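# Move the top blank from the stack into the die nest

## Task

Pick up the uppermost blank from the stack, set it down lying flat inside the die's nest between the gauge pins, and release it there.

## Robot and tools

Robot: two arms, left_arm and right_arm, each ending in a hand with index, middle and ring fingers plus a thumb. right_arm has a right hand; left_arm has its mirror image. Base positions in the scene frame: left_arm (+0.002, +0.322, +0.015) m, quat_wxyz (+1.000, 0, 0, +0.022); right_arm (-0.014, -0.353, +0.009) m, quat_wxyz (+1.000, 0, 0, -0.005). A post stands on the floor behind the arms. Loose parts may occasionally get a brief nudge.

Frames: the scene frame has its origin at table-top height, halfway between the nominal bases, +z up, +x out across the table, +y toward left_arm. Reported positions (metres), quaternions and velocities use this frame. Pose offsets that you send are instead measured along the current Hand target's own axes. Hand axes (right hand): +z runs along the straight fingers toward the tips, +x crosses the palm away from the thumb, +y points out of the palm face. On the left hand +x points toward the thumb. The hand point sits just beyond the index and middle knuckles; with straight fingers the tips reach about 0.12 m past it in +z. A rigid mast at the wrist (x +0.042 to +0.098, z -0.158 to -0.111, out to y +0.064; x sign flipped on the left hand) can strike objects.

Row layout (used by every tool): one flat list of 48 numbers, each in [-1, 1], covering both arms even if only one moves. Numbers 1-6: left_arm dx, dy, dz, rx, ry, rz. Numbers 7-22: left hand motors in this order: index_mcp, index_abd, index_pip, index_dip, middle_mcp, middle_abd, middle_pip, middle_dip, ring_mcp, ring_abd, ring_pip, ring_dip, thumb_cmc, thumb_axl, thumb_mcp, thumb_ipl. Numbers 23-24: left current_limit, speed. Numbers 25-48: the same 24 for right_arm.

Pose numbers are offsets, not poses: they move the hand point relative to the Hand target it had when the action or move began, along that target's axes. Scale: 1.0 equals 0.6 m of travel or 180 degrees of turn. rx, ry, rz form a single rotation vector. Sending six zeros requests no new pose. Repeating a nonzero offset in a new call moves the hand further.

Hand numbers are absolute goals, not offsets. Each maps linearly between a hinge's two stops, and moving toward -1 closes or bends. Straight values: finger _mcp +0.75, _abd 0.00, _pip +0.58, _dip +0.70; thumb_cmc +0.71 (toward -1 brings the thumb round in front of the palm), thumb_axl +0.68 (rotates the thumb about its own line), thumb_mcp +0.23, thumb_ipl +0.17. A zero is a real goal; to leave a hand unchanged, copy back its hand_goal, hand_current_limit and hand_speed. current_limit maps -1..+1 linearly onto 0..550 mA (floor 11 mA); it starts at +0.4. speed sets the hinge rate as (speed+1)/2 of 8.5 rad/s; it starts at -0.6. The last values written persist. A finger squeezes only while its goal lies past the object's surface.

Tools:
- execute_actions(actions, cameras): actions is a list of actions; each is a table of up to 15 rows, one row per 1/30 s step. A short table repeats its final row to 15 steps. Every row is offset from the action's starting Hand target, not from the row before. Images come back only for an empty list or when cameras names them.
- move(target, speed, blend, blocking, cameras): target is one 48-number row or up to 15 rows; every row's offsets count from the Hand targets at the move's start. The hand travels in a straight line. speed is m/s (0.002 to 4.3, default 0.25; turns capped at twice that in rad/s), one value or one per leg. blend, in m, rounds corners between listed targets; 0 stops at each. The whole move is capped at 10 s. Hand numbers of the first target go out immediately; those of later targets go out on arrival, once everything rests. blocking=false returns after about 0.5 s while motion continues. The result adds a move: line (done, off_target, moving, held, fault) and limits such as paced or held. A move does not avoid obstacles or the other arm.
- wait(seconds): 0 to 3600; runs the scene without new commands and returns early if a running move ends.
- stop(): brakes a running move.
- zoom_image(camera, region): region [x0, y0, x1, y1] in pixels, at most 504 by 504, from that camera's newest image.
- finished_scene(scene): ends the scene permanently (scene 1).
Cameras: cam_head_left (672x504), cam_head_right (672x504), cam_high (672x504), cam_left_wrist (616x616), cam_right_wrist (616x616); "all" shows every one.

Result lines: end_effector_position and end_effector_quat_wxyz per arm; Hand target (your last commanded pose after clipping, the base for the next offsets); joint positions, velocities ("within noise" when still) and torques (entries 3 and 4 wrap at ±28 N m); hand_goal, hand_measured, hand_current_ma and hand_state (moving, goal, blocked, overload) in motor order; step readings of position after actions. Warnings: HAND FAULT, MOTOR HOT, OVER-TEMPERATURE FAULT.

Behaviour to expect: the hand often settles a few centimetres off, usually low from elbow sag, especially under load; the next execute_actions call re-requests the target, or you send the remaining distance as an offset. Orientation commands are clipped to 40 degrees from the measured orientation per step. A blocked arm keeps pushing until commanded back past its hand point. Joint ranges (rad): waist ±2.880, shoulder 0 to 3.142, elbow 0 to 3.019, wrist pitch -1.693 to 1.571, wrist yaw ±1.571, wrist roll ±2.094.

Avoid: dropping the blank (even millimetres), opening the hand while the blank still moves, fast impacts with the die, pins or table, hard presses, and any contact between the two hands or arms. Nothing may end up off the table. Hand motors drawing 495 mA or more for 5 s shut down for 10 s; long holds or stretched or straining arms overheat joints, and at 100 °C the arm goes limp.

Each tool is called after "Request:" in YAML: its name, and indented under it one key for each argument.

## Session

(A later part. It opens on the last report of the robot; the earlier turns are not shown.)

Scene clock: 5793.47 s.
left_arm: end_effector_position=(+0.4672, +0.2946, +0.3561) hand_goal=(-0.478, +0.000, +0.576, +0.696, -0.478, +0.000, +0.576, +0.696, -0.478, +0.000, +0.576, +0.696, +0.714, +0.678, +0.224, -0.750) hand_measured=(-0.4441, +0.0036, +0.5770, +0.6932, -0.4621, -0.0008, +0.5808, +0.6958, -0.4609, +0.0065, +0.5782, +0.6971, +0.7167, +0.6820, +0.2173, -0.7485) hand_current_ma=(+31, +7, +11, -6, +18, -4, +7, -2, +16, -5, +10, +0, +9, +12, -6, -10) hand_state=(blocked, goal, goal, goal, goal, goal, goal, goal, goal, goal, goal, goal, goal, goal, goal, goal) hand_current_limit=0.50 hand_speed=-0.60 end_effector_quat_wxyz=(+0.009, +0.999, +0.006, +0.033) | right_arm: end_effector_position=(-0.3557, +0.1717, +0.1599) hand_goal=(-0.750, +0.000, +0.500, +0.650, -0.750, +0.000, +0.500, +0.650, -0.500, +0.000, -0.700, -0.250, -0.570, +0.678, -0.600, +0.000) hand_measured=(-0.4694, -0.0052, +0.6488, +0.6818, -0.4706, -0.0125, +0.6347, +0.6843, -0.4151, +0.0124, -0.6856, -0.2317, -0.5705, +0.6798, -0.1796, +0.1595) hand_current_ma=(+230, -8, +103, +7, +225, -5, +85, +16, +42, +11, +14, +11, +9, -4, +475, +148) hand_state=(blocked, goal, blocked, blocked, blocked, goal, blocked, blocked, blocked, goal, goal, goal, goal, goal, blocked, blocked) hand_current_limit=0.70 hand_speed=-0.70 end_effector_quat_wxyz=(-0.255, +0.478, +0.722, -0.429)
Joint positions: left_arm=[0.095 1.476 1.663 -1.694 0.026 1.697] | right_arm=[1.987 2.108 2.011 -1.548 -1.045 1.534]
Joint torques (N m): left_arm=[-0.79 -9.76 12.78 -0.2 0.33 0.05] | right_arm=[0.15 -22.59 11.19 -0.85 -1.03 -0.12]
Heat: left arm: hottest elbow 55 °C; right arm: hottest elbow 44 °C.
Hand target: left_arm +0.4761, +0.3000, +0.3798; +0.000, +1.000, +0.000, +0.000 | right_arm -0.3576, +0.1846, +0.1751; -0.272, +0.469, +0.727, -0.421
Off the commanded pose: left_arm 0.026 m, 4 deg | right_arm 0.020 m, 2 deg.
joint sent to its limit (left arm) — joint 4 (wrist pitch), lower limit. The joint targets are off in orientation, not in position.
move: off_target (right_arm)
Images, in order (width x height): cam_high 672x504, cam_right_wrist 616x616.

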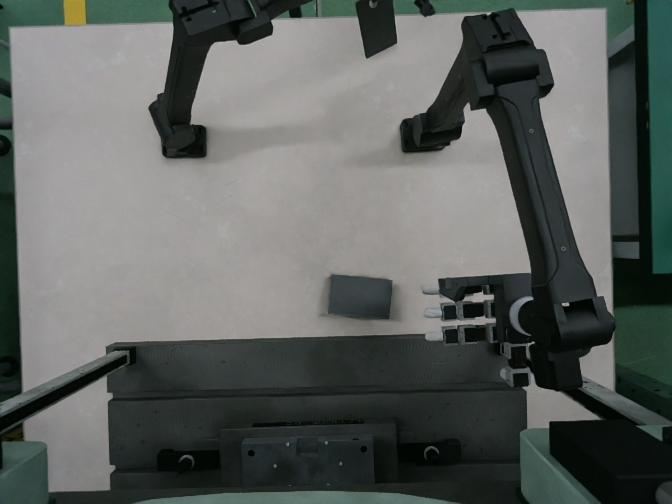

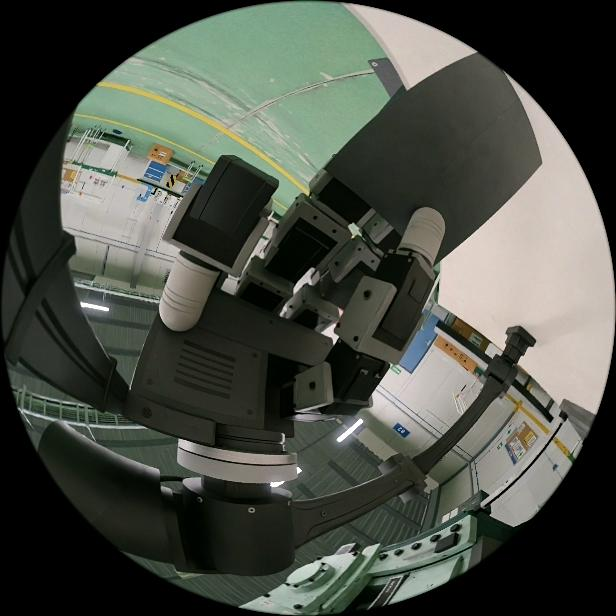

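Request:
move:
  target:
    - [0,0,0,0,0,0,-0.479,0,0.576,0.696,-0.479,0,0.576,0.696,-0.479,0,0.576,0.696,0.714,0.678,0.2247,-0.751,0.5,-0.6,0.0027,-0.0018,-0.0615,0.0667,0,0,-0.75,0,0.50,0.65,-0.75,0,0.50,0.65,-0.50,0,-0.70,-0.25,-0.571,0.678,-0.60,0.0,0.70,-0.7]
  speed: [0.05]
  cameras: ["cam_high"]

Request:
zoom_image:
  camera: "cam_high"
  region: [320, 0, 440, 120]

Request:
move:
  target:
    - [0,0,0,0,0,0,-0.479,0,0.576,0.696,-0.479,0,0.576,0.696,-0.479,0,0.576,0.696,0.714,0.678,0.2247,-0.751,0.5,-0.6,0,-0.0396,-0.0129,0,0,0,-0.75,0,0.50,0.65,-0.75,0,0.50,0.65,-0.50,0,-0.70,-0.25,-0.571,0.678,-0.60,0.0,0.70,-0.7]
  speed: [0.04]
  cameras: ["cam_high","cam_right_wrist"]

Request:
zoom_image:
  camera: "cam_high"
  region: [320, 0, 440, 120]

Request:
zoom_image:
  camera: "cam_right_wrist"
  region: [320, 80, 560, 320]

Scene clock: 5808.03 s.
left_arm: end_effector_position=(+0.4672, +0.2946, +0.3561) hand_goal=(-0.478, +0.000, +0.576, +0.696, -0.478, +0.000, +0.576, +0.696, -0.478, +0.000, +0.576, +0.696, +0.714, +0.678, +0.224, -0.750) hand_measured=(-0.4428, +0.0036, +0.5757, +0.6945, -0.4633, -0.0008, +0.5808, +0.6958, -0.4621, +0.0080, +0.5770, +0.6971, +0.7167, +0.6820, +0.2173, -0.7485) hand_current_ma=(+30, +6, +6, -10, +21, -6, +10, +1, +19, +0, +8, +5, +9, +12, -10, -10) hand_state=(blocked, goal, goal, goal, goal, goal, goal, goal, goal, goal, goal, goal, goal, goal, goal, goal) hand_current_limit=0.50 hand_speed=-0.60 end_effector_quat_wxyz=(+0.009, +0.999, +0.006, +0.033) | right_arm: end_effector_position=(-0.3327, +0.1925, +0.1860) hand_goal=(-0.750, +0.000, +0.500, +0.650, -0.750, +0.000, +0.500, +0.650, -0.500, +0.000, -0.700, -0.250, -0.570, +0.678, -0.600, +0.000) hand_measured=(-0.4718, -0.0052, +0.6450, +0.6805, -0.4718, -0.0110, +0.6360, +0.6856, -0.4163, +0.0124, -0.6856, -0.2317, -0.5705, +0.6798, -0.1885, +0.1595) hand_current_ma=(+232, -8, +100, +9, +225, -9, +81, +17, +51, +4, +14, -1, +7, -5, +465, +145) hand_state=(blocked, goal, blocked, blocked, blocked, goal, blocked, blocked, blocked, goal, goal, goal, goal, goal, blocked, blocked) hand_current_limit=0.70 hand_speed=-0.70 end_effector_quat_wxyz=(-0.325, +0.455, +0.675, -0.481)
Joint positions: left_arm=[0.095 1.476 1.663 -1.694 0.026 1.697] | right_arm=[1.896 2.138 2.068 -1.696 -1.233 1.363]
Joint torques (N m): left_arm=[-1.08 -9.35 12.86 -0.18 0.32 0.07] | right_arm=[0.26 -23.24 9.18 -0.87 -1.24 -0.08]
Heat: left arm: hottest elbow 55 °C; right arm: hottest elbow 45 °C.
Hand target: left_arm +0.4761, +0.3000, +0.3798; +0.000, +1.000, +0.000, +0.000 | right_arm -0.3296, +0.1990, +0.1946; -0.320, +0.438, +0.679, -0.495
Off the commanded pose: left_arm 0.026 m, 4 deg | right_arm 0.011 m, 3 deg.
joint sent to its limit (left arm) — joint 4 (wrist pitch), lower limit. The joint targets are off in orientation, not in position.
joint sent to its limit (right arm) — joint 4 (wrist pitch), lower limit. The joint targets are off in orientation, not in position.
move: off_target (right_arm)

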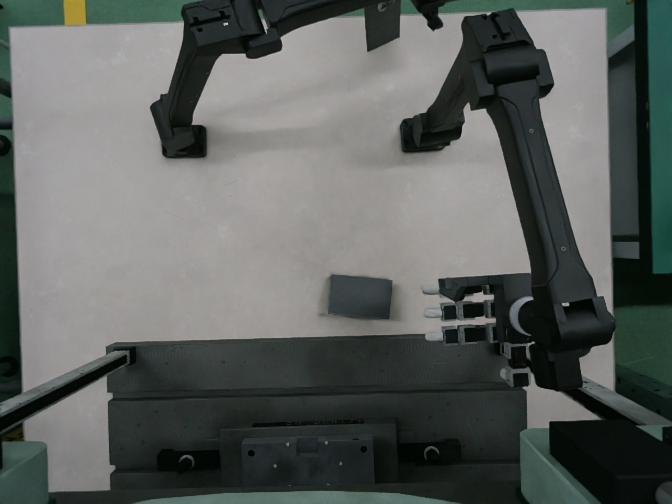

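Scaled by 4.200 from the camera's image (finer frame: 960x720).

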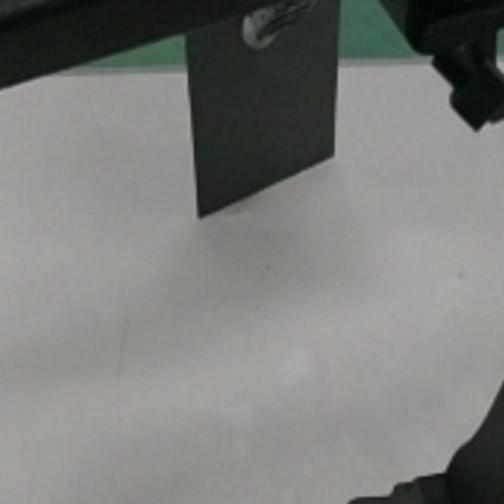

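Scene clock: 5809.10 s.
left_arm: end_effector_position=(+0.4672, +0.2946, +0.3561) hand_goal=(-0.478, +0.000, +0.576, +0.696, -0.478, +0.000, +0.576, +0.696, -0.478, +0.000, +0.576, +0.696, +0.714, +0.678, +0.224, -0.750) hand_measured=(-0.4428, +0.0021, +0.5770, +0.6945, -0.4621, -0.0008, +0.5808, +0.6958, -0.4609, +0.0080, +0.5782, +0.6971, +0.7167, +0.6820, +0.2173, -0.7494) hand_current_ma=(+31, +4, +7, -10, +23, -1, +9, +2, +19, -3, +11, +3, +16, +13, -10, -7) hand_state=(blocked, goal, goal, goal, goal, goal, goal, goal, goal, goal, goal, goal, goal, goal, goal, goal) hand_current_limit=0.50 hand_speed=-0.60 end_effector_quat_wxyz=(+0.009, +0.999, +0.006, +0.033) | right_arm: end_effector_position=(-0.3322, +0.1910, +0.1865) hand_goal=(-0.750, +0.000, +0.500, +0.650, -0.750, +0.000, +0.500, +0.650, -0.500, +0.000, -0.700, -0.250, -0.570, +0.678, -0.600, +0.000) hand_measured=(-0.4706, -0.0052, +0.6450, +0.6805, -0.4718, -0.0110, +0.6334, +0.6843, -0.4163, +0.0124, -0.6856, -0.2317, -0.5693, +0.6798, -0.1875, +0.1595) hand_current_ma=(+226, -9, +96, +5, +231, -2, +75, +19, +42, -2, +9, +9, +10, -3, +464, +141) hand_state=(blocked, goal, blocked, blocked, blocked, goal, blocked, blocked, blocked, goal, goal, goal, goal, goal, blocked, blocked) hand_current_limit=0.70 hand_speed=-0.70 end_effector_quat_wxyz=(-0.321, +0.462, +0.671, -0.484)
Joint positions: left_arm=[0.095 1.476 1.663 -1.694 0.026 1.697] | right_arm=[1.896 2.138 2.068 -1.696 -1.233 1.382]
Joint torques (N m): left_arm=[-0.79 -9.7 12.83 -0.24 0.33 0.07] | right_arm=[-0.09 -25.35 10.76 -1.05 -1.21 0.17]
Heat: left arm: hottest elbow 55 °C; right arm: hottest elbow 45 °C.
Hand target: left_arm +0.4761, +0.3000, +0.3798; +0.000, +1.000, +0.000, +0.000 | right_arm -0.3295, +0.1991, +0.2196; -0.320, +0.438, +0.679, -0.495
Off the commanded pose: left_arm 0.026 m, 4 deg | right_arm 0.034 m, 3 deg.
joint sent to its limit (left arm) — joint 4 (wrist pitch), lower limit. The joint targets are off in orientation, not in position.
joint sent to its limit (right arm) — joint 4 (wrist pitch), lower limit. The joint targets are off in orientation, not in position.
move: off_target (right_arm)

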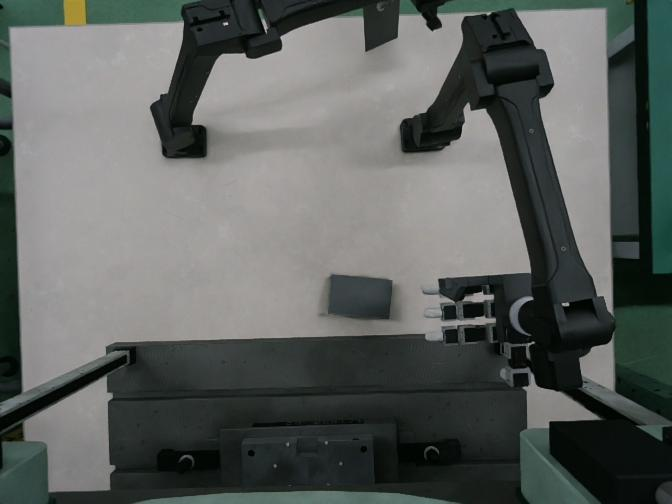

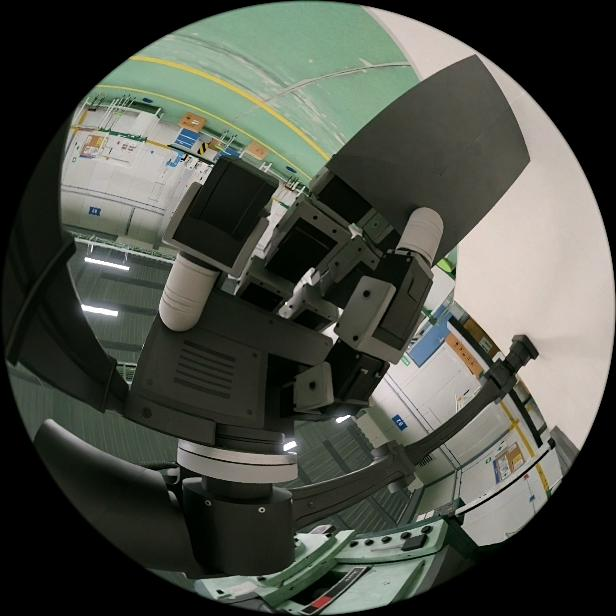

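Scaled by 4.200 from the camera's image (finer frame: 960x720).

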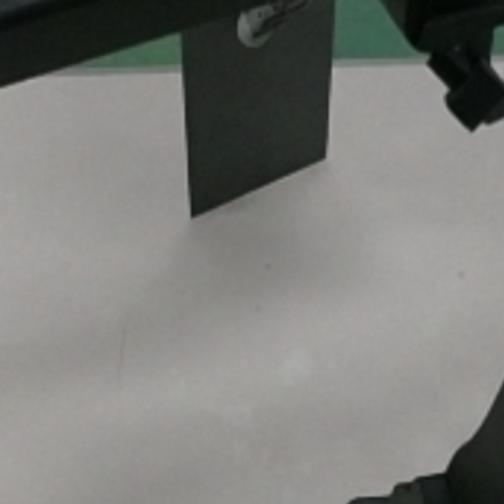

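Scaled by 2.100 from the camera's image (finer frame: 880x880).

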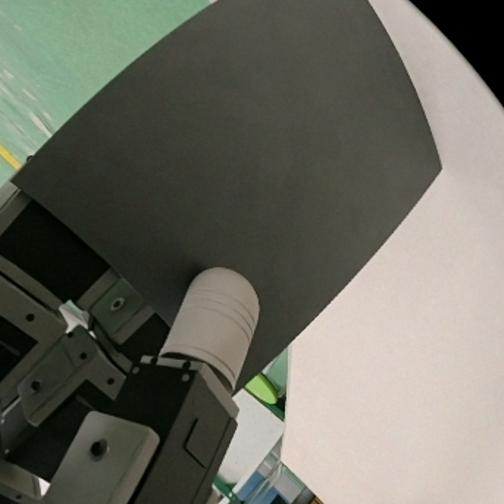

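Request:
execute_actions:
  actions: []
  cameras: ["cam_high","cam_right_wrist","cam_head_left","cam_left_wrist"]

Scene clock: 5841.53 s.
left_arm: end_effector_position=(+0.4672, +0.2946, +0.3561) hand_goal=(-0.478, +0.000, +0.576, +0.696, -0.478, +0.000, +0.576, +0.696, -0.478, +0.000, +0.576, +0.696, +0.714, +0.678, +0.224, -0.750) hand_measured=(-0.4428, +0.0036, +0.5770, +0.6945, -0.4621, -0.0008, +0.5821, +0.6958, -0.4621, +0.0080, +0.5782, +0.6971, +0.7167, +0.6820, +0.2173, -0.7485) hand_current_ma=(+30, +4, +5, -10, +20, -7, +8, -3, +19, -2, +8, -1, +11, +14, -11, -6) hand_state=(blocked, goal, goal, goal, goal, goal, goal, goal, goal, goal, goal, goal, goal, goal, goal, goal) hand_current_limit=0.50 hand_speed=-0.60 end_effector_quat_wxyz=(+0.009, +0.999, +0.006, +0.033) | right_arm: end_effector_position=(-0.3322, +0.1909, +0.1865) hand_goal=(-0.750, +0.000, +0.500, +0.650, -0.750, +0.000, +0.500, +0.650, -0.500, +0.000, -0.700, -0.250, -0.570, +0.678, -0.600, +0.000) hand_measured=(-0.4706, -0.0037, +0.6463, +0.6792, -0.4694, -0.0125, +0.6347, +0.6843, -0.4163, +0.0124, -0.6856, -0.2317, -0.5705, +0.6809, -0.1875, +0.1595) hand_current_ma=(+232, -8, +96, +10, +225, +4, +83, +27, +50, +7, +7, +4, +6, -1, +466, +150) hand_state=(blocked, goal, blocked, blocked, blocked, goal, blocked, blocked, blocked, goal, goal, goal, goal, goal, blocked, blocked) hand_current_limit=0.70 hand_speed=-0.70 end_effector_quat_wxyz=(-0.321, +0.462, +0.670, -0.484)
Joint positions: left_arm=[0.095 1.476 1.663 -1.694 0.026 1.697] | right_arm=[1.896 2.138 2.068 -1.696 -1.233 1.383]
Joint velocities: within noise
Joint torques (N m): left_arm=[-1.08 -9.88 12.81 -0.31 0.34 0.06] | right_arm=[0.5 -25.29 10.81 -0.99 -1.18 0.18]
Heat: left arm: hottest elbow 55 °C; right arm: hottest elbow 48 °C.
Hand target: left_arm +0.4761, +0.3000, +0.3798; +0.000, +1.000, +0.000, +0.000 | right_arm -0.3295, +0.1990, +0.2196; -0.319, +0.438, +0.679, -0.495
Off the commanded pose: left_arm 0.026 m, 4 deg | right_arm 0.034 m, 3 deg.
Images, in order (width x height): cam_head_left 672x504, cam_high 672x504, cam_left_wrist 616x616, cam_right_wrist 616x616.

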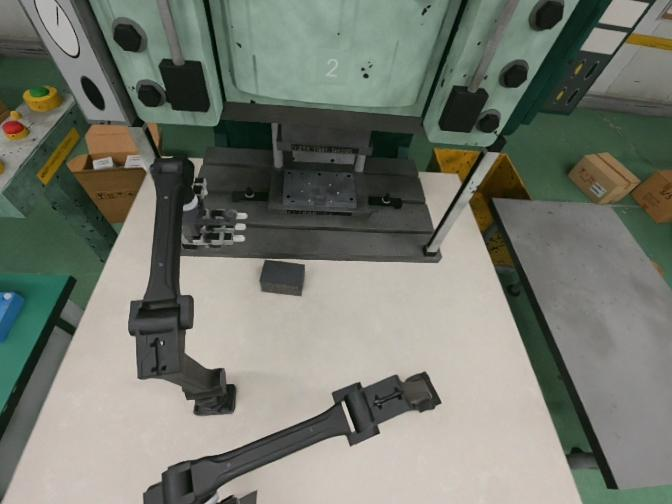

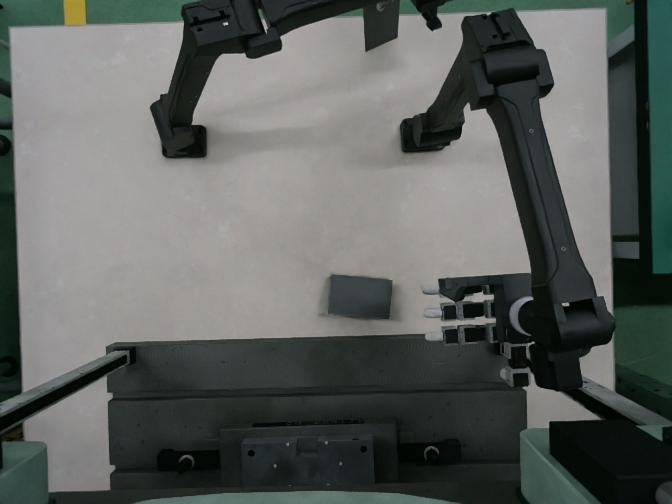

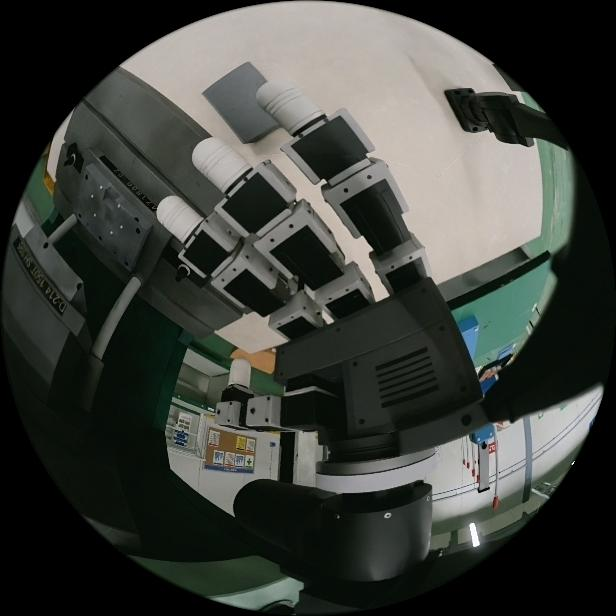

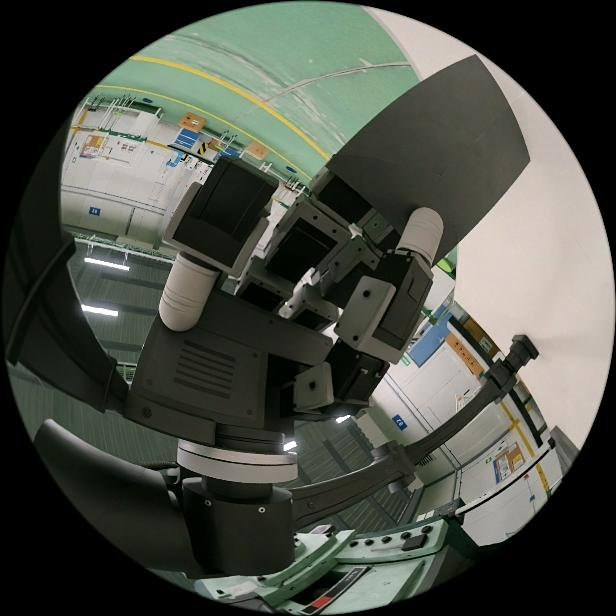

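Request:
move:
  target:
    - [0,0,0,0,0,0,-0.479,0,0.576,0.696,-0.479,0,0.576,0.696,-0.479,0,0.576,0.696,0.714,0.678,0.2247,-0.751,0.5,-0.6,-0.0787,-0.0342,-0.0023,0,0,0,-0.75,0,0.50,0.65,-0.75,0,0.50,0.65,-0.50,0,-0.70,-0.25,-0.571,0.678,-0.60,0.0,0.70,-0.7]
  speed: 0.06
  cameras: ["cam_high","cam_right_wrist"]

Scene clock: 5877.57 s.
left_arm: end_effector_position=(+0.4672, +0.2946, +0.3561) hand_goal=(-0.478, +0.000, +0.576, +0.696, -0.478, +0.000, +0.576, +0.696, -0.478, +0.000, +0.576, +0.696, +0.714, +0.678, +0.224, -0.750) hand_measured=(-0.4428, +0.0036, +0.5770, +0.6945, -0.4621, -0.0008, +0.5808, +0.6958, -0.4609, +0.0080, +0.5782, +0.6971, +0.7167, +0.6820, +0.2183, -0.7485) hand_current_ma=(+32, +9, +6, -13, +21, -6, +13, +2, +22, +2, +10, -1, +9, +9, -8, -10) hand_state=(blocked, goal, goal, goal, goal, goal, goal, goal, goal, goal, goal, goal, goal, goal, goal, goal) hand_current_limit=0.50 hand_speed=-0.60 end_effector_quat_wxyz=(+0.009, +0.999, +0.006, +0.033) | right_arm: end_effector_position=(-0.3203, +0.1545, +0.2183) hand_goal=(-0.750, +0.000, +0.500, +0.650, -0.750, +0.000, +0.500, +0.650, -0.500, +0.000, -0.700, -0.250, -0.570, +0.678, -0.600, +0.000) hand_measured=(-0.4706, -0.0037, +0.6450, +0.6805, -0.4706, -0.0110, +0.6347, +0.6856, -0.4163, +0.0124, -0.6856, -0.2317, -0.5693, +0.6798, -0.1875, +0.1595) hand_current_ma=(+231, -6, +95, +8, +226, -3, +81, +21, +46, +2, +11, +3, +6, -1, +463, +137) hand_state=(blocked, goal, blocked, blocked, blocked, goal, blocked, blocked, blocked, goal, goal, goal, goal, goal, blocked, blocked) hand_current_limit=0.70 hand_speed=-0.70 end_effector_quat_wxyz=(-0.322, +0.460, +0.672, -0.483)
Joint positions: left_arm=[0.095 1.476 1.663 -1.694 0.026 1.697] | right_arm=[1.896 2.008 1.939 -1.696 -1.233 1.378]
Joint torques (N m): left_arm=[-0.97 -9.17 12.89 -0.2 0.32 0.09] | right_arm=[-0.15 -24.12 7.87 -0.95 -1.16 -0.05]
Heat: left arm: hottest elbow 55 °C; right arm: hottest elbow 49 °C.
Hand target: left_arm +0.4761, +0.3000, +0.3798; +0.000, +1.000, +0.000, +0.000 | right_arm -0.3146, +0.1540, +0.2395; -0.320, +0.438, +0.679, -0.495
Off the commanded pose: left_arm 0.026 m, 4 deg | right_arm 0.022 m, 3 deg.
joint sent to its limit (left arm) — joint 4 (wrist pitch), lower limit. The joint targets are off in orientation, not in position.
joint sent to its limit (right arm) — joint 4 (wrist pitch), lower limit. The joint targets are off in orientation, not in position.
move: off_target (right_arm)

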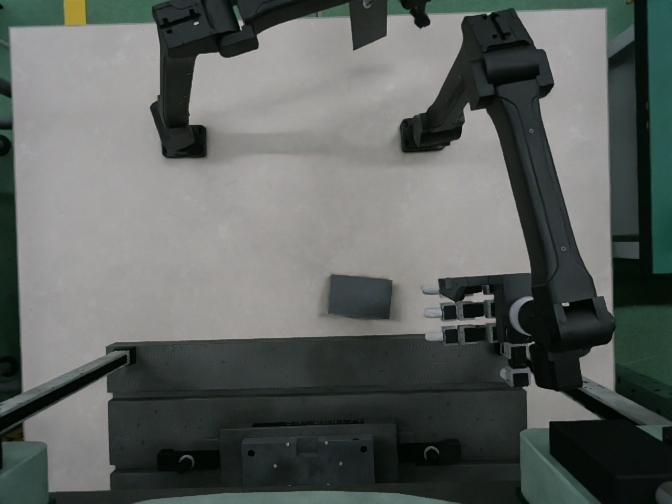

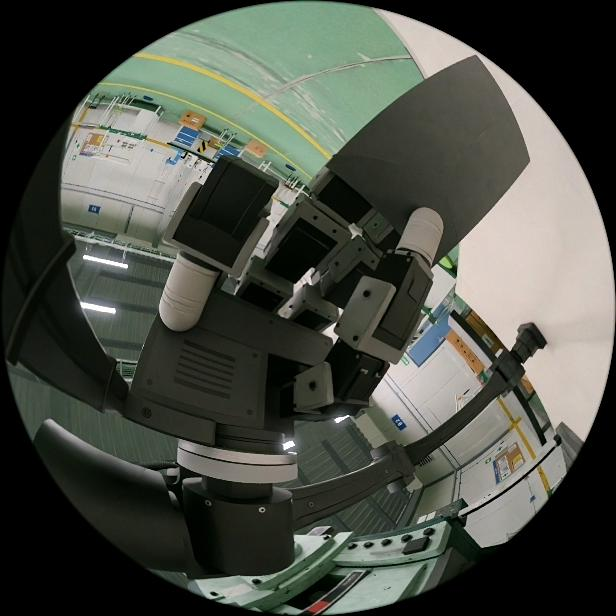

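Request:
move:
  target:
    - [0,0,0,0,0,0,-0.479,0,0.576,0.696,-0.479,0,0.576,0.696,-0.479,0,0.576,0.696,0.714,0.678,0.2247,-0.751,0.5,-0.6,-0.2325,-0.0715,0.002,0,0,0,-0.75,0,0.50,0.65,-0.75,0,0.50,0.65,-0.50,0,-0.70,-0.25,-0.571,0.678,-0.60,0.0,0.70,-0.7]
    - [0,0,0,0,0,0,-0.479,0,0.576,0.696,-0.479,0,0.576,0.696,-0.479,0,0.576,0.696,0.714,0.678,0.2247,-0.751,0.5,-0.6,-0.2432,-0.0578,-0.0948,0,0.0545,0.0175,-0.75,0,0.50,0.65,-0.75,0,0.50,0.65,-0.50,0,-0.70,-0.25,-0.571,0.678,-0.60,0.0,0.70,-0.7]
  speed: 0.1
  blend: 0.02
  cameras: ["cam_high","cam_right_wrist"]

Scene clock: 6003.07 s.
left_arm: end_effector_position=(+0.4672, +0.2946, +0.3561) hand_goal=(-0.478, +0.000, +0.576, +0.696, -0.478, +0.000, +0.576, +0.696, -0.478, +0.000, +0.576, +0.696, +0.714, +0.678, +0.224, -0.750) hand_measured=(-0.4428, +0.0036, +0.5770, +0.6945, -0.4633, -0.0008, +0.5808, +0.6971, -0.4621, +0.0065, +0.5782, +0.6971, +0.7167, +0.6820, +0.2183, -0.7485) hand_current_ma=(+33, +3, +4, -10, +20, -3, +6, -3, +19, -1, +7, +6, +9, +14, -8, -9) hand_state=(blocked, goal, goal, goal, goal, goal, goal, goal, goal, goal, goal, goal, goal, goal, goal, goal) hand_current_limit=0.50 hand_speed=-0.60 end_effector_quat_wxyz=(+0.009, +0.999, +0.006, +0.033) | right_arm: end_effector_position=(-0.2175, +0.0444, +0.2761) hand_goal=(-0.750, +0.000, +0.500, +0.650, -0.750, +0.000, +0.500, +0.650, -0.500, +0.000, -0.700, -0.250, -0.570, +0.678, -0.600, +0.000) hand_measured=(-0.4718, -0.0037, +0.6450, +0.6805, -0.4718, -0.0110, +0.6347, +0.6856, -0.4151, +0.0124, -0.6856, -0.2317, -0.5693, +0.6798, -0.1885, +0.1605) hand_current_ma=(+230, -8, +98, +6, +230, -6, +79, +14, +44, +6, +5, +6, +7, +3, +471, +146) hand_state=(blocked, goal, blocked, blocked, blocked, goal, blocked, blocked, blocked, goal, goal, goal, goal, goal, blocked, blocked) hand_current_limit=0.70 hand_speed=-0.70 end_effector_quat_wxyz=(-0.362, +0.500, +0.639, -0.459)
Joint positions: left_arm=[0.095 1.476 1.663 -1.694 0.026 1.697] | right_arm=[1.747 1.579 1.492 -1.696 -1.241 1.343]
Joint torques (N m): left_arm=[-0.79 -9.23 12.83 -0.32 0.33 0.06] | right_arm=[0.38 -17.14 7.71 -0.96 -1.22 0.11]
Heat: left arm: hottest elbow 56 °C; right arm: hottest elbow 43 °C.
Hand target: left_arm +0.4761, +0.3000, +0.3798; +0.000, +1.000, +0.000, +0.000 | right_arm -0.2147, +0.0390, +0.2899; -0.363, +0.497, +0.637, -0.464
Off the commanded pose: left_arm 0.026 m, 4 deg | right_arm 0.015 m, 1 deg.
joint sent to its limit (left arm) — joint 4 (wrist pitch), lower limit. The joint targets are off in orientation, not in position.
joint sent to its limit (right arm) — joint 4 (wrist pitch), lower limit. The joint targets still meet the commanded pose.
move: off_target (right_arm)

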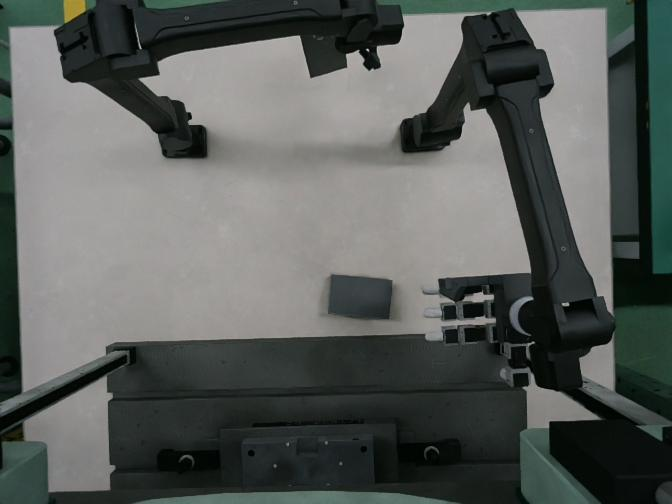

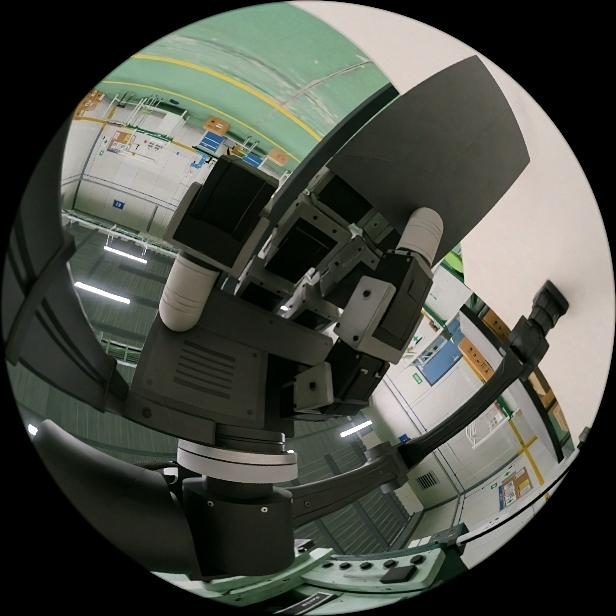

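Request:
move:
  target:
    - [0,0,0,0,0,0,-0.479,0,0.576,0.696,-0.479,0,0.576,0.696,-0.479,0,0.576,0.696,0.714,0.678,0.2247,-0.751,0.5,-0.6,-0.0112,0.0787,-0.2998,0,0.1322,0.0424,-0.75,0,0.50,0.65,-0.75,0,0.50,0.65,-0.50,0,-0.70,-0.25,-0.571,0.678,-0.60,0.0,0.70,-0.7]
    - [0,0,0,0,0,0,-0.479,0,0.576,0.696,-0.479,0,0.576,0.696,-0.479,0,0.576,0.696,0.714,0.678,0.2247,-0.751,0.5,-0.6,-0.1377,0.1415,-0.5778,0,0.2645,0.0849,-0.75,0,0.50,0.65,-0.75,0,0.50,0.65,-0.50,0,-0.70,-0.25,-0.571,0.678,-0.60,0.0,0.70,-0.7]
  speed: 0.12
  blend: 0.03
  cameras: ["cam_high","cam_right_wrist"]

Scene clock: 6020.20 s.
left_arm: end_effector_position=(+0.4672, +0.2946, +0.3561) hand_goal=(-0.478, +0.000, +0.576, +0.696, -0.478, +0.000, +0.576, +0.696, -0.478, +0.000, +0.576, +0.696, +0.714, +0.678, +0.224, -0.750) hand_measured=(-0.4428, +0.0036, +0.5770, +0.6932, -0.4633, -0.0008, +0.5821, +0.6958, -0.4621, +0.0080, +0.5782, +0.6971, +0.7167, +0.6820, +0.2183, -0.7494) hand_current_ma=(+34, +7, +5, -8, +20, -10, +9, -1, +19, -2, +10, +0, +12, +9, -10, -9) hand_state=(blocked, goal, goal, goal, goal, goal, goal, goal, goal, goal, goal, goal, goal, goal, goal, goal) hand_current_limit=0.50 hand_speed=-0.60 end_effector_quat_wxyz=(+0.009, +0.999, +0.006, +0.033) | right_arm: end_effector_position=(+0.1455, +0.0399, +0.2918) hand_goal=(-0.750, +0.000, +0.500, +0.650, -0.750, +0.000, +0.500, +0.650, -0.500, +0.000, -0.700, -0.250, -0.570, +0.678, -0.600, +0.000) hand_measured=(-0.4706, -0.0066, +0.6463, +0.6843, -0.4706, -0.0125, +0.6334, +0.6869, -0.4163, +0.0124, -0.6856, -0.2317, -0.5705, +0.6798, -0.1895, +0.1605) hand_current_ma=(+229, -5, +99, +10, +218, -1, +81, +18, +39, -3, +6, +5, +1, -1, +466, +151) hand_state=(blocked, goal, blocked, blocked, blocked, goal, blocked, blocked, blocked, goal, goal, goal, goal, goal, blocked, blocked) hand_current_limit=0.70 hand_speed=-0.70 end_effector_quat_wxyz=(-0.520, +0.731, +0.354, -0.265)
Joint positions: left_arm=[0.095 1.476 1.663 -1.694 0.026 1.697] | right_arm=[0.871 1.511 1.455 -1.696 -1.24 1.401]
Joint torques (N m): left_arm=[-0.85 -9.41 12.79 -0.24 0.34 0.07] | right_arm=[0.67 -14.33 11.44 -0.94 -1.17 0.14]
Heat: left arm: hottest elbow 56 °C; right arm: hottest elbow 43 °C.
Hand target: left_arm +0.4761, +0.3000, +0.3798; +0.000, +1.000, +0.000, +0.000 | right_arm +0.1508, +0.0452, +0.3149; -0.525, +0.720, +0.367, -0.268
Off the commanded pose: left_arm 0.026 m, 4 deg | right_arm 0.024 m, 2 deg.
joint sent to its limit (left arm) — joint 4 (wrist pitch), lower limit. The joint targets are off in orientation, not in position.
joint sent to its limit (right arm) — joint 4 (wrist pitch), lower limit. The joint targets still meet the commanded pose.
move: off_target (right_arm)

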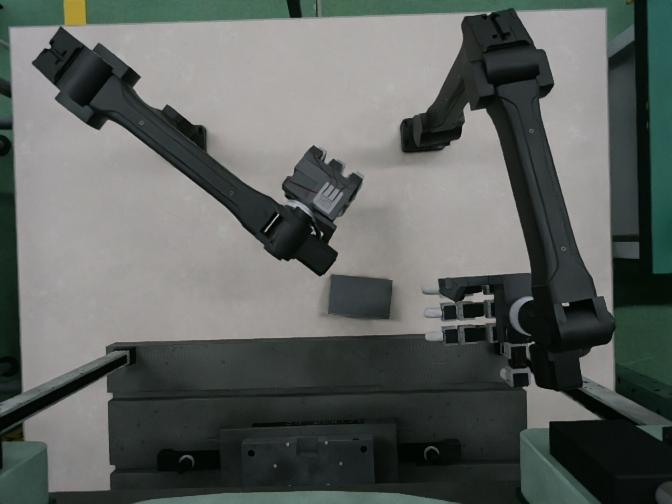

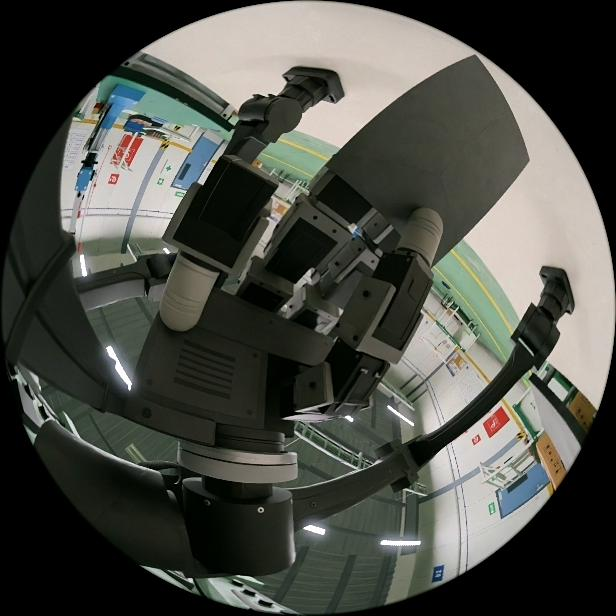

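Request:
move:
  target:
    - [0,0,0,0,0,0,-0.479,0,0.576,0.696,-0.479,0,0.576,0.696,-0.479,0,0.576,0.696,0.714,0.678,0.2247,-0.751,0.5,-0.6,0.0243,0.0898,-0.2798,0,0.1218,0.0391,-0.75,0,0.50,0.65,-0.75,0,0.50,0.65,-0.50,0,-0.70,-0.25,-0.571,0.678,-0.60,0.0,0.70,-0.7]
    - [0,0,0,0,0,0,-0.479,0,0.576,0.696,-0.479,0,0.576,0.696,-0.479,0,0.576,0.696,0.714,0.678,0.2247,-0.751,0.5,-0.6,-0.0243,0.2213,-0.5533,0,0.2329,0.0748,-0.75,0,0.50,0.65,-0.75,0,0.50,0.65,-0.50,0,-0.70,-0.25,-0.571,0.678,-0.60,0.0,0.70,-0.7]
  speed: 0.12
  blend: 0.02
  cameras: ["cam_high","cam_right_wrist","cam_head_left","cam_head_right","cam_left_wrist"]

Scene clock: 6046.40 s.
left_arm: end_effector_position=(+0.4672, +0.2946, +0.3561) hand_goal=(-0.478, +0.000, +0.576, +0.696, -0.478, +0.000, +0.576, +0.696, -0.478, +0.000, +0.576, +0.696, +0.714, +0.678, +0.224, -0.750) hand_measured=(-0.4428, +0.0036, +0.5770, +0.6932, -0.4633, -0.0008, +0.5808, +0.6971, -0.4621, +0.0080, +0.5782, +0.6971, +0.7167, +0.6820, +0.2183, -0.7494) hand_current_ma=(+33, +3, +6, -10, +23, -9, +8, -3, +23, -3, +11, +3, +10, +15, -11, -6) hand_state=(blocked, goal, goal, goal, goal, goal, goal, goal, goal, goal, goal, goal, goal, goal, goal, goal) hand_current_limit=0.50 hand_speed=-0.60 end_effector_quat_wxyz=(+0.009, +0.999, +0.006, +0.033) | right_arm: end_effector_position=(+0.4193, -0.1773, +0.2699) hand_goal=(-0.750, +0.000, +0.500, +0.650, -0.750, +0.000, +0.500, +0.650, -0.500, +0.000, -0.700, -0.250, -0.570, +0.678, -0.600, +0.000) hand_measured=(-0.4706, -0.0081, +0.6450, +0.6856, -0.4706, -0.0140, +0.6347, +0.6881, -0.4163, +0.0124, -0.6856, -0.2330, -0.5718, +0.6798, -0.1885, +0.1605) hand_current_ma=(+226, -9, +103, +7, +224, +1, +89, +21, +49, +3, +9, +3, +12, +1, +472, +145) hand_state=(blocked, goal, blocked, blocked, blocked, goal, blocked, blocked, blocked, goal, goal, goal, goal, goal, blocked, blocked) hand_current_limit=0.70 hand_speed=-0.70 end_effector_quat_wxyz=(-0.582, +0.810, +0.050, -0.060)
Joint positions: left_arm=[0.095 1.476 1.663 -1.694 0.026 1.697] | right_arm=[0.102 1.649 1.558 -1.696 -1.241 1.384]
Joint torques (N m): left_arm=[-0.62 -9.11 12.81 -0.21 0.33 0.07] | right_arm=[1.08 -16.15 11.59 -1.1 -1.21 -0.07]
Heat: left arm: hottest elbow 56 °C; right arm: hottest elbow 43 °C.
Hand target: left_arm +0.4761, +0.3000, +0.3798; +0.000, +1.000, +0.000, +0.000 | right_arm +0.4309, -0.1759, +0.2897; -0.587, +0.805, +0.071, -0.052
Off the commanded pose: left_arm 0.026 m, 4 deg | right_arm 0.023 m, 3 deg.
joint sent to its limit (left arm) — joint 4 (wrist pitch), lower limit. The joint targets are off in orientation, not in position.
joint sent to its limit (right arm) — joint 4 (wrist pitch), lower limit. The joint targets still meet the commanded pose.
move: off_target (right_arm)

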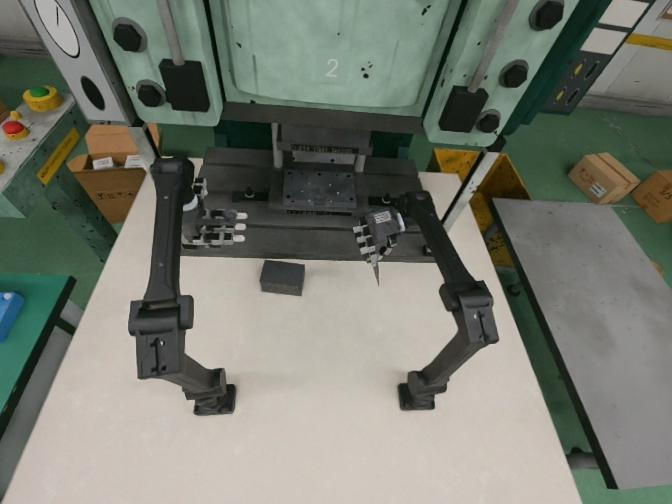

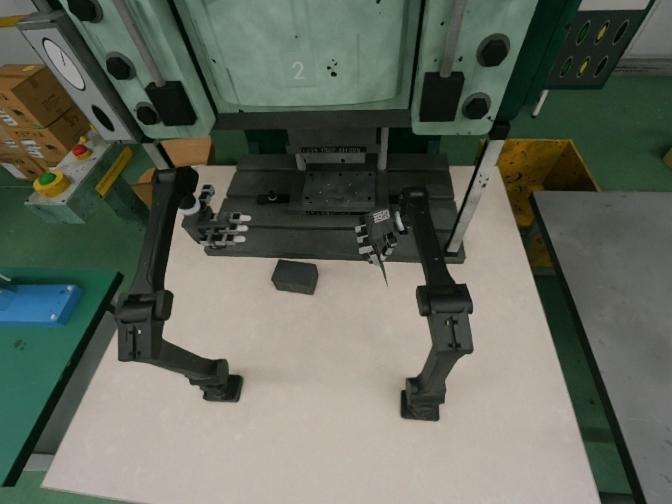

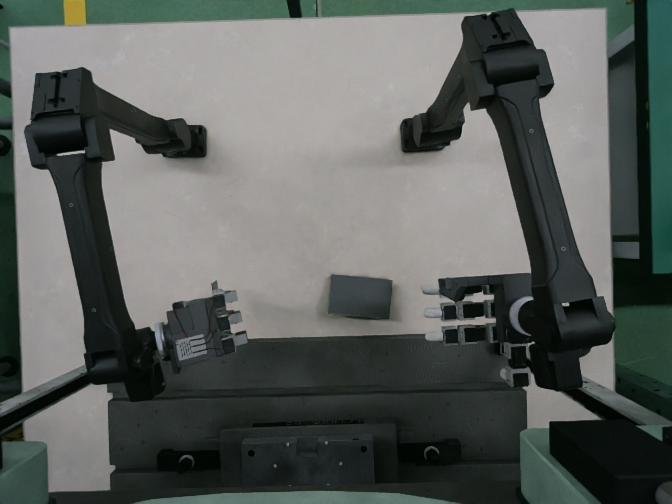

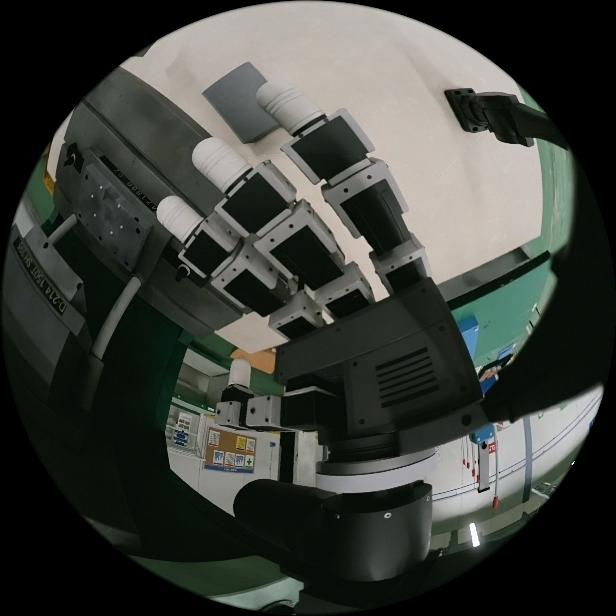

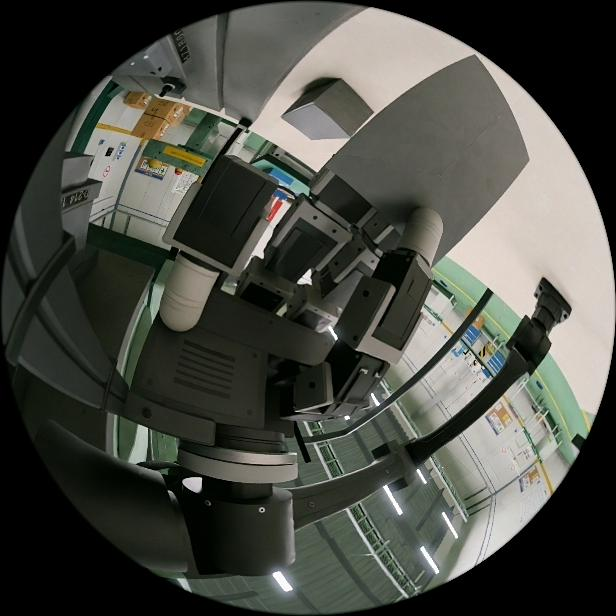

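Request:
zoom_image:
  camera: "cam_head_left"
  region: [300, 170, 480, 310]

Request:
zoom_image:
  camera: "cam_high"
  region: [130, 250, 310, 400]

Request:
zoom_image:
  camera: "cam_head_right"
  region: [310, 170, 470, 310]

Scaled by 2.800 from the camera's image (finer frame: 960x720).

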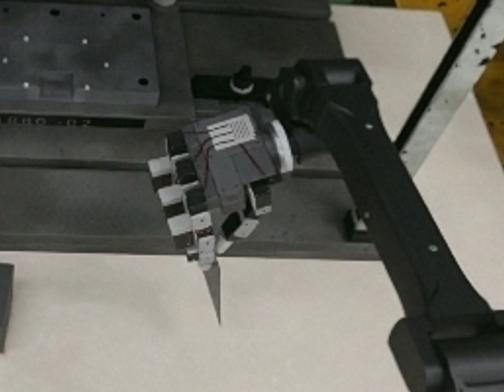

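Scaled by 2.800 from the camera's image (finer frame: 960x720).

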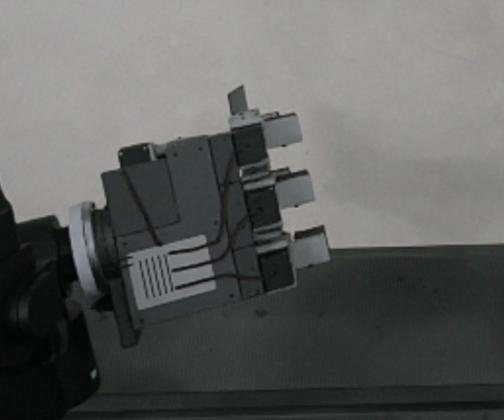

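Scaled by 3.150 from the camera's image (finer frame: 960x720).

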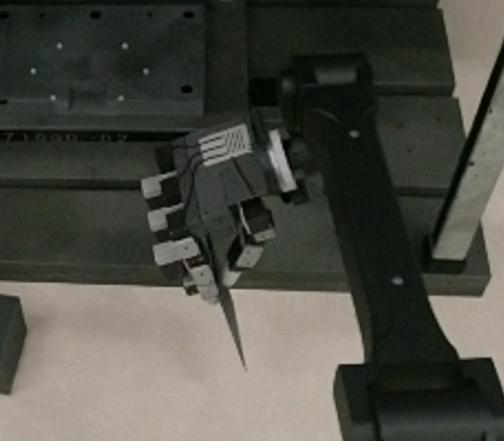

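Request:
move:
  target:
    - [-0.3683,0.695,0.105,-0.3256,0.0870,-0.1510,0.753,0,-0.883,-0.174,0.753,0,0.576,0.696,0.753,0,0.576,0.696,0.714,0.678,0.2247,0.168,0.5,-0.6,-0.0177,-0.0417,-0.0083,-0.0111,0.0869,-0.0885,-0.75,0,0.50,0.65,-0.75,0,0.50,0.65,-0.50,0,-0.70,-0.25,-0.571,0.678,-0.60,0.0,0.70,-0.7]
  speed: 0.12
  cameras: ["cam_high","cam_right_wrist","cam_head_left","cam_head_right","cam_left_wrist"]

Scene clock: 6243.73 s.
left_arm: end_effector_position=(+0.2564, -0.1159, +0.3174) hand_goal=(+0.754, +0.000, -0.882, -0.174, +0.754, +0.000, +0.576, +0.696, +0.754, +0.000, +0.576, +0.696, +0.714, +0.678, +0.224, +0.168) hand_measured=(+0.7631, +0.0021, -0.8743, -0.1731, +0.7631, -0.0008, +0.5821, +0.6958, +0.7643, +0.0021, +0.5782, +0.6971, +0.7230, +0.6820, +0.2173, +0.1633) hand_current_ma=(+2, +2, +15, -8, +20, -6, +8, +1, +15, -5, +10, +0, +12, +16, -11, -16) hand_state=(goal, goal, goal, goal, goal, goal, goal, goal, goal, goal, goal, goal, goal, goal, goal, goal) hand_current_limit=0.50 hand_speed=-0.60 end_effector_quat_wxyz=(+0.478, +0.840, +0.220, +0.133) | right_arm: end_effector_position=(+0.4193, -0.1777, +0.2995) hand_goal=(-0.750, +0.000, +0.500, +0.650, -0.750, +0.000, +0.500, +0.650, -0.500, +0.000, -0.700, -0.250, -0.570, +0.678, -0.600, +0.000) hand_measured=(-0.4706, +0.0139, +0.6463, +0.6843, -0.4706, +0.0065, +0.6347, +0.6869, -0.4163, +0.0139, -0.6856, -0.2330, -0.5554, +0.6788, -0.1885, +0.1605) hand_current_ma=(+227, -7, +99, +8, +224, -2, +82, +26, +45, +5, +6, +0, +13, -4, +469, +143) hand_state=(blocked, goal, blocked, blocked, blocked, goal, blocked, blocked, blocked, goal, goal, goal, goal, goal, blocked, blocked) hand_current_limit=0.70 hand_speed=-0.70 end_effector_quat_wxyz=(-0.578, +0.802, +0.087, +0.122)
Joint positions: left_arm=[-1.158 1.057 0.685 -0.163 -0.06 -0.021] | right_arm=[0.102 1.328 1.265 -0.966 -1.21 1.826]
Joint torques (N m): left_arm=[-2.2 -5.3 8.98 2.37 -0.13 -0.21] | right_arm=[1.38 -13.92 8.99 1.33 -0.92 -0.04]
Heat: left arm: hottest elbow 57 °C; right arm: hottest elbow 53 °C.
Hand target: left_arm +0.2551, -0.1167, +0.3168; +0.483, +0.836, +0.224, +0.129 | right_arm +0.4199, -0.1749, +0.3150; -0.579, +0.797, +0.101, +0.141
Off the commanded pose: left_arm 0.002 m, 1 deg | right_arm 0.016 m, 3 deg.
move: off_target (right_arm)

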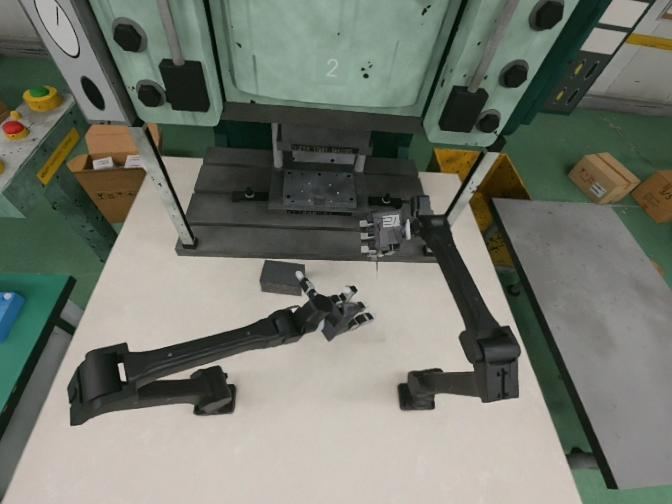

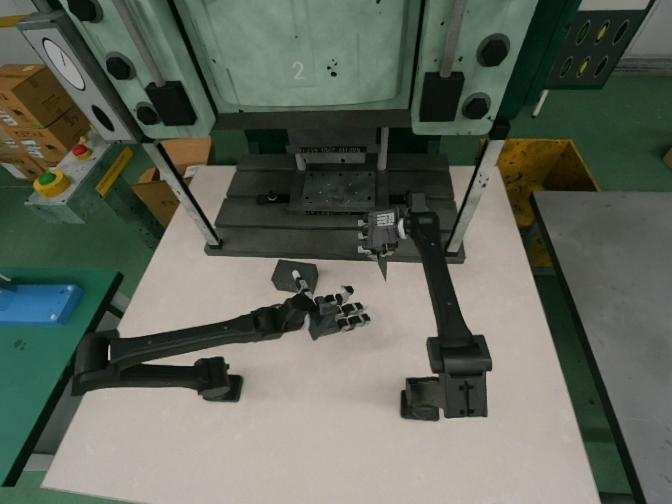

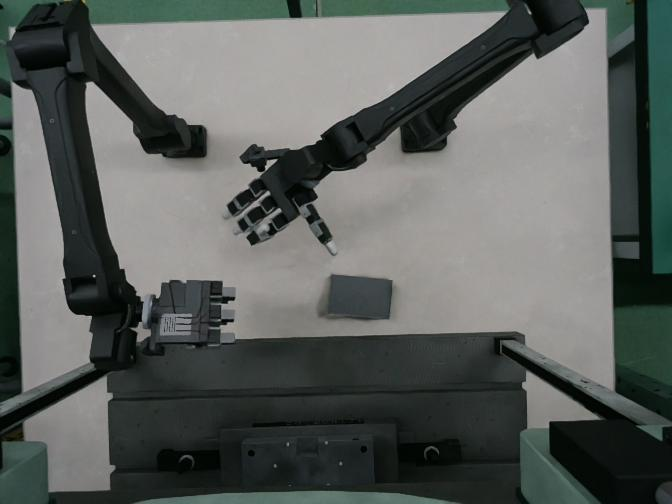

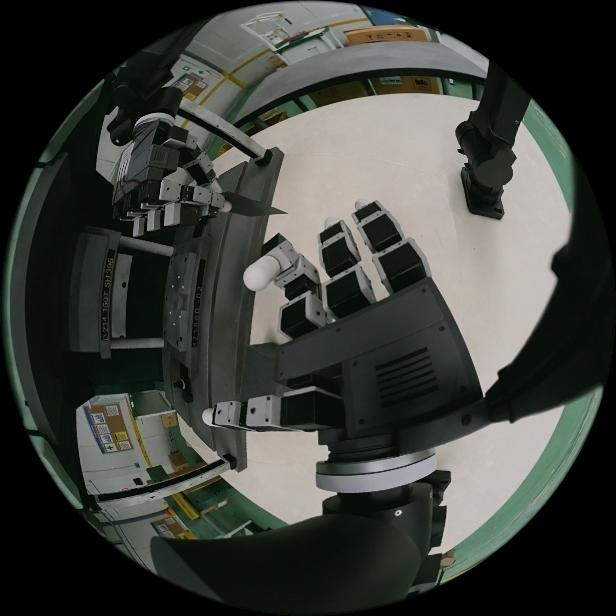

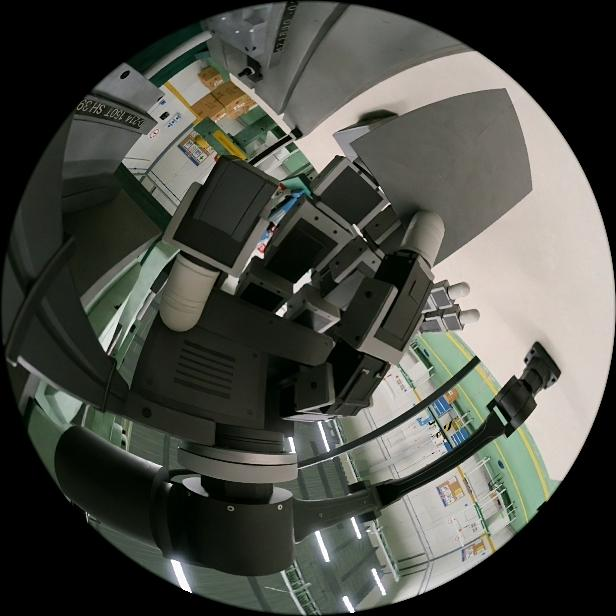

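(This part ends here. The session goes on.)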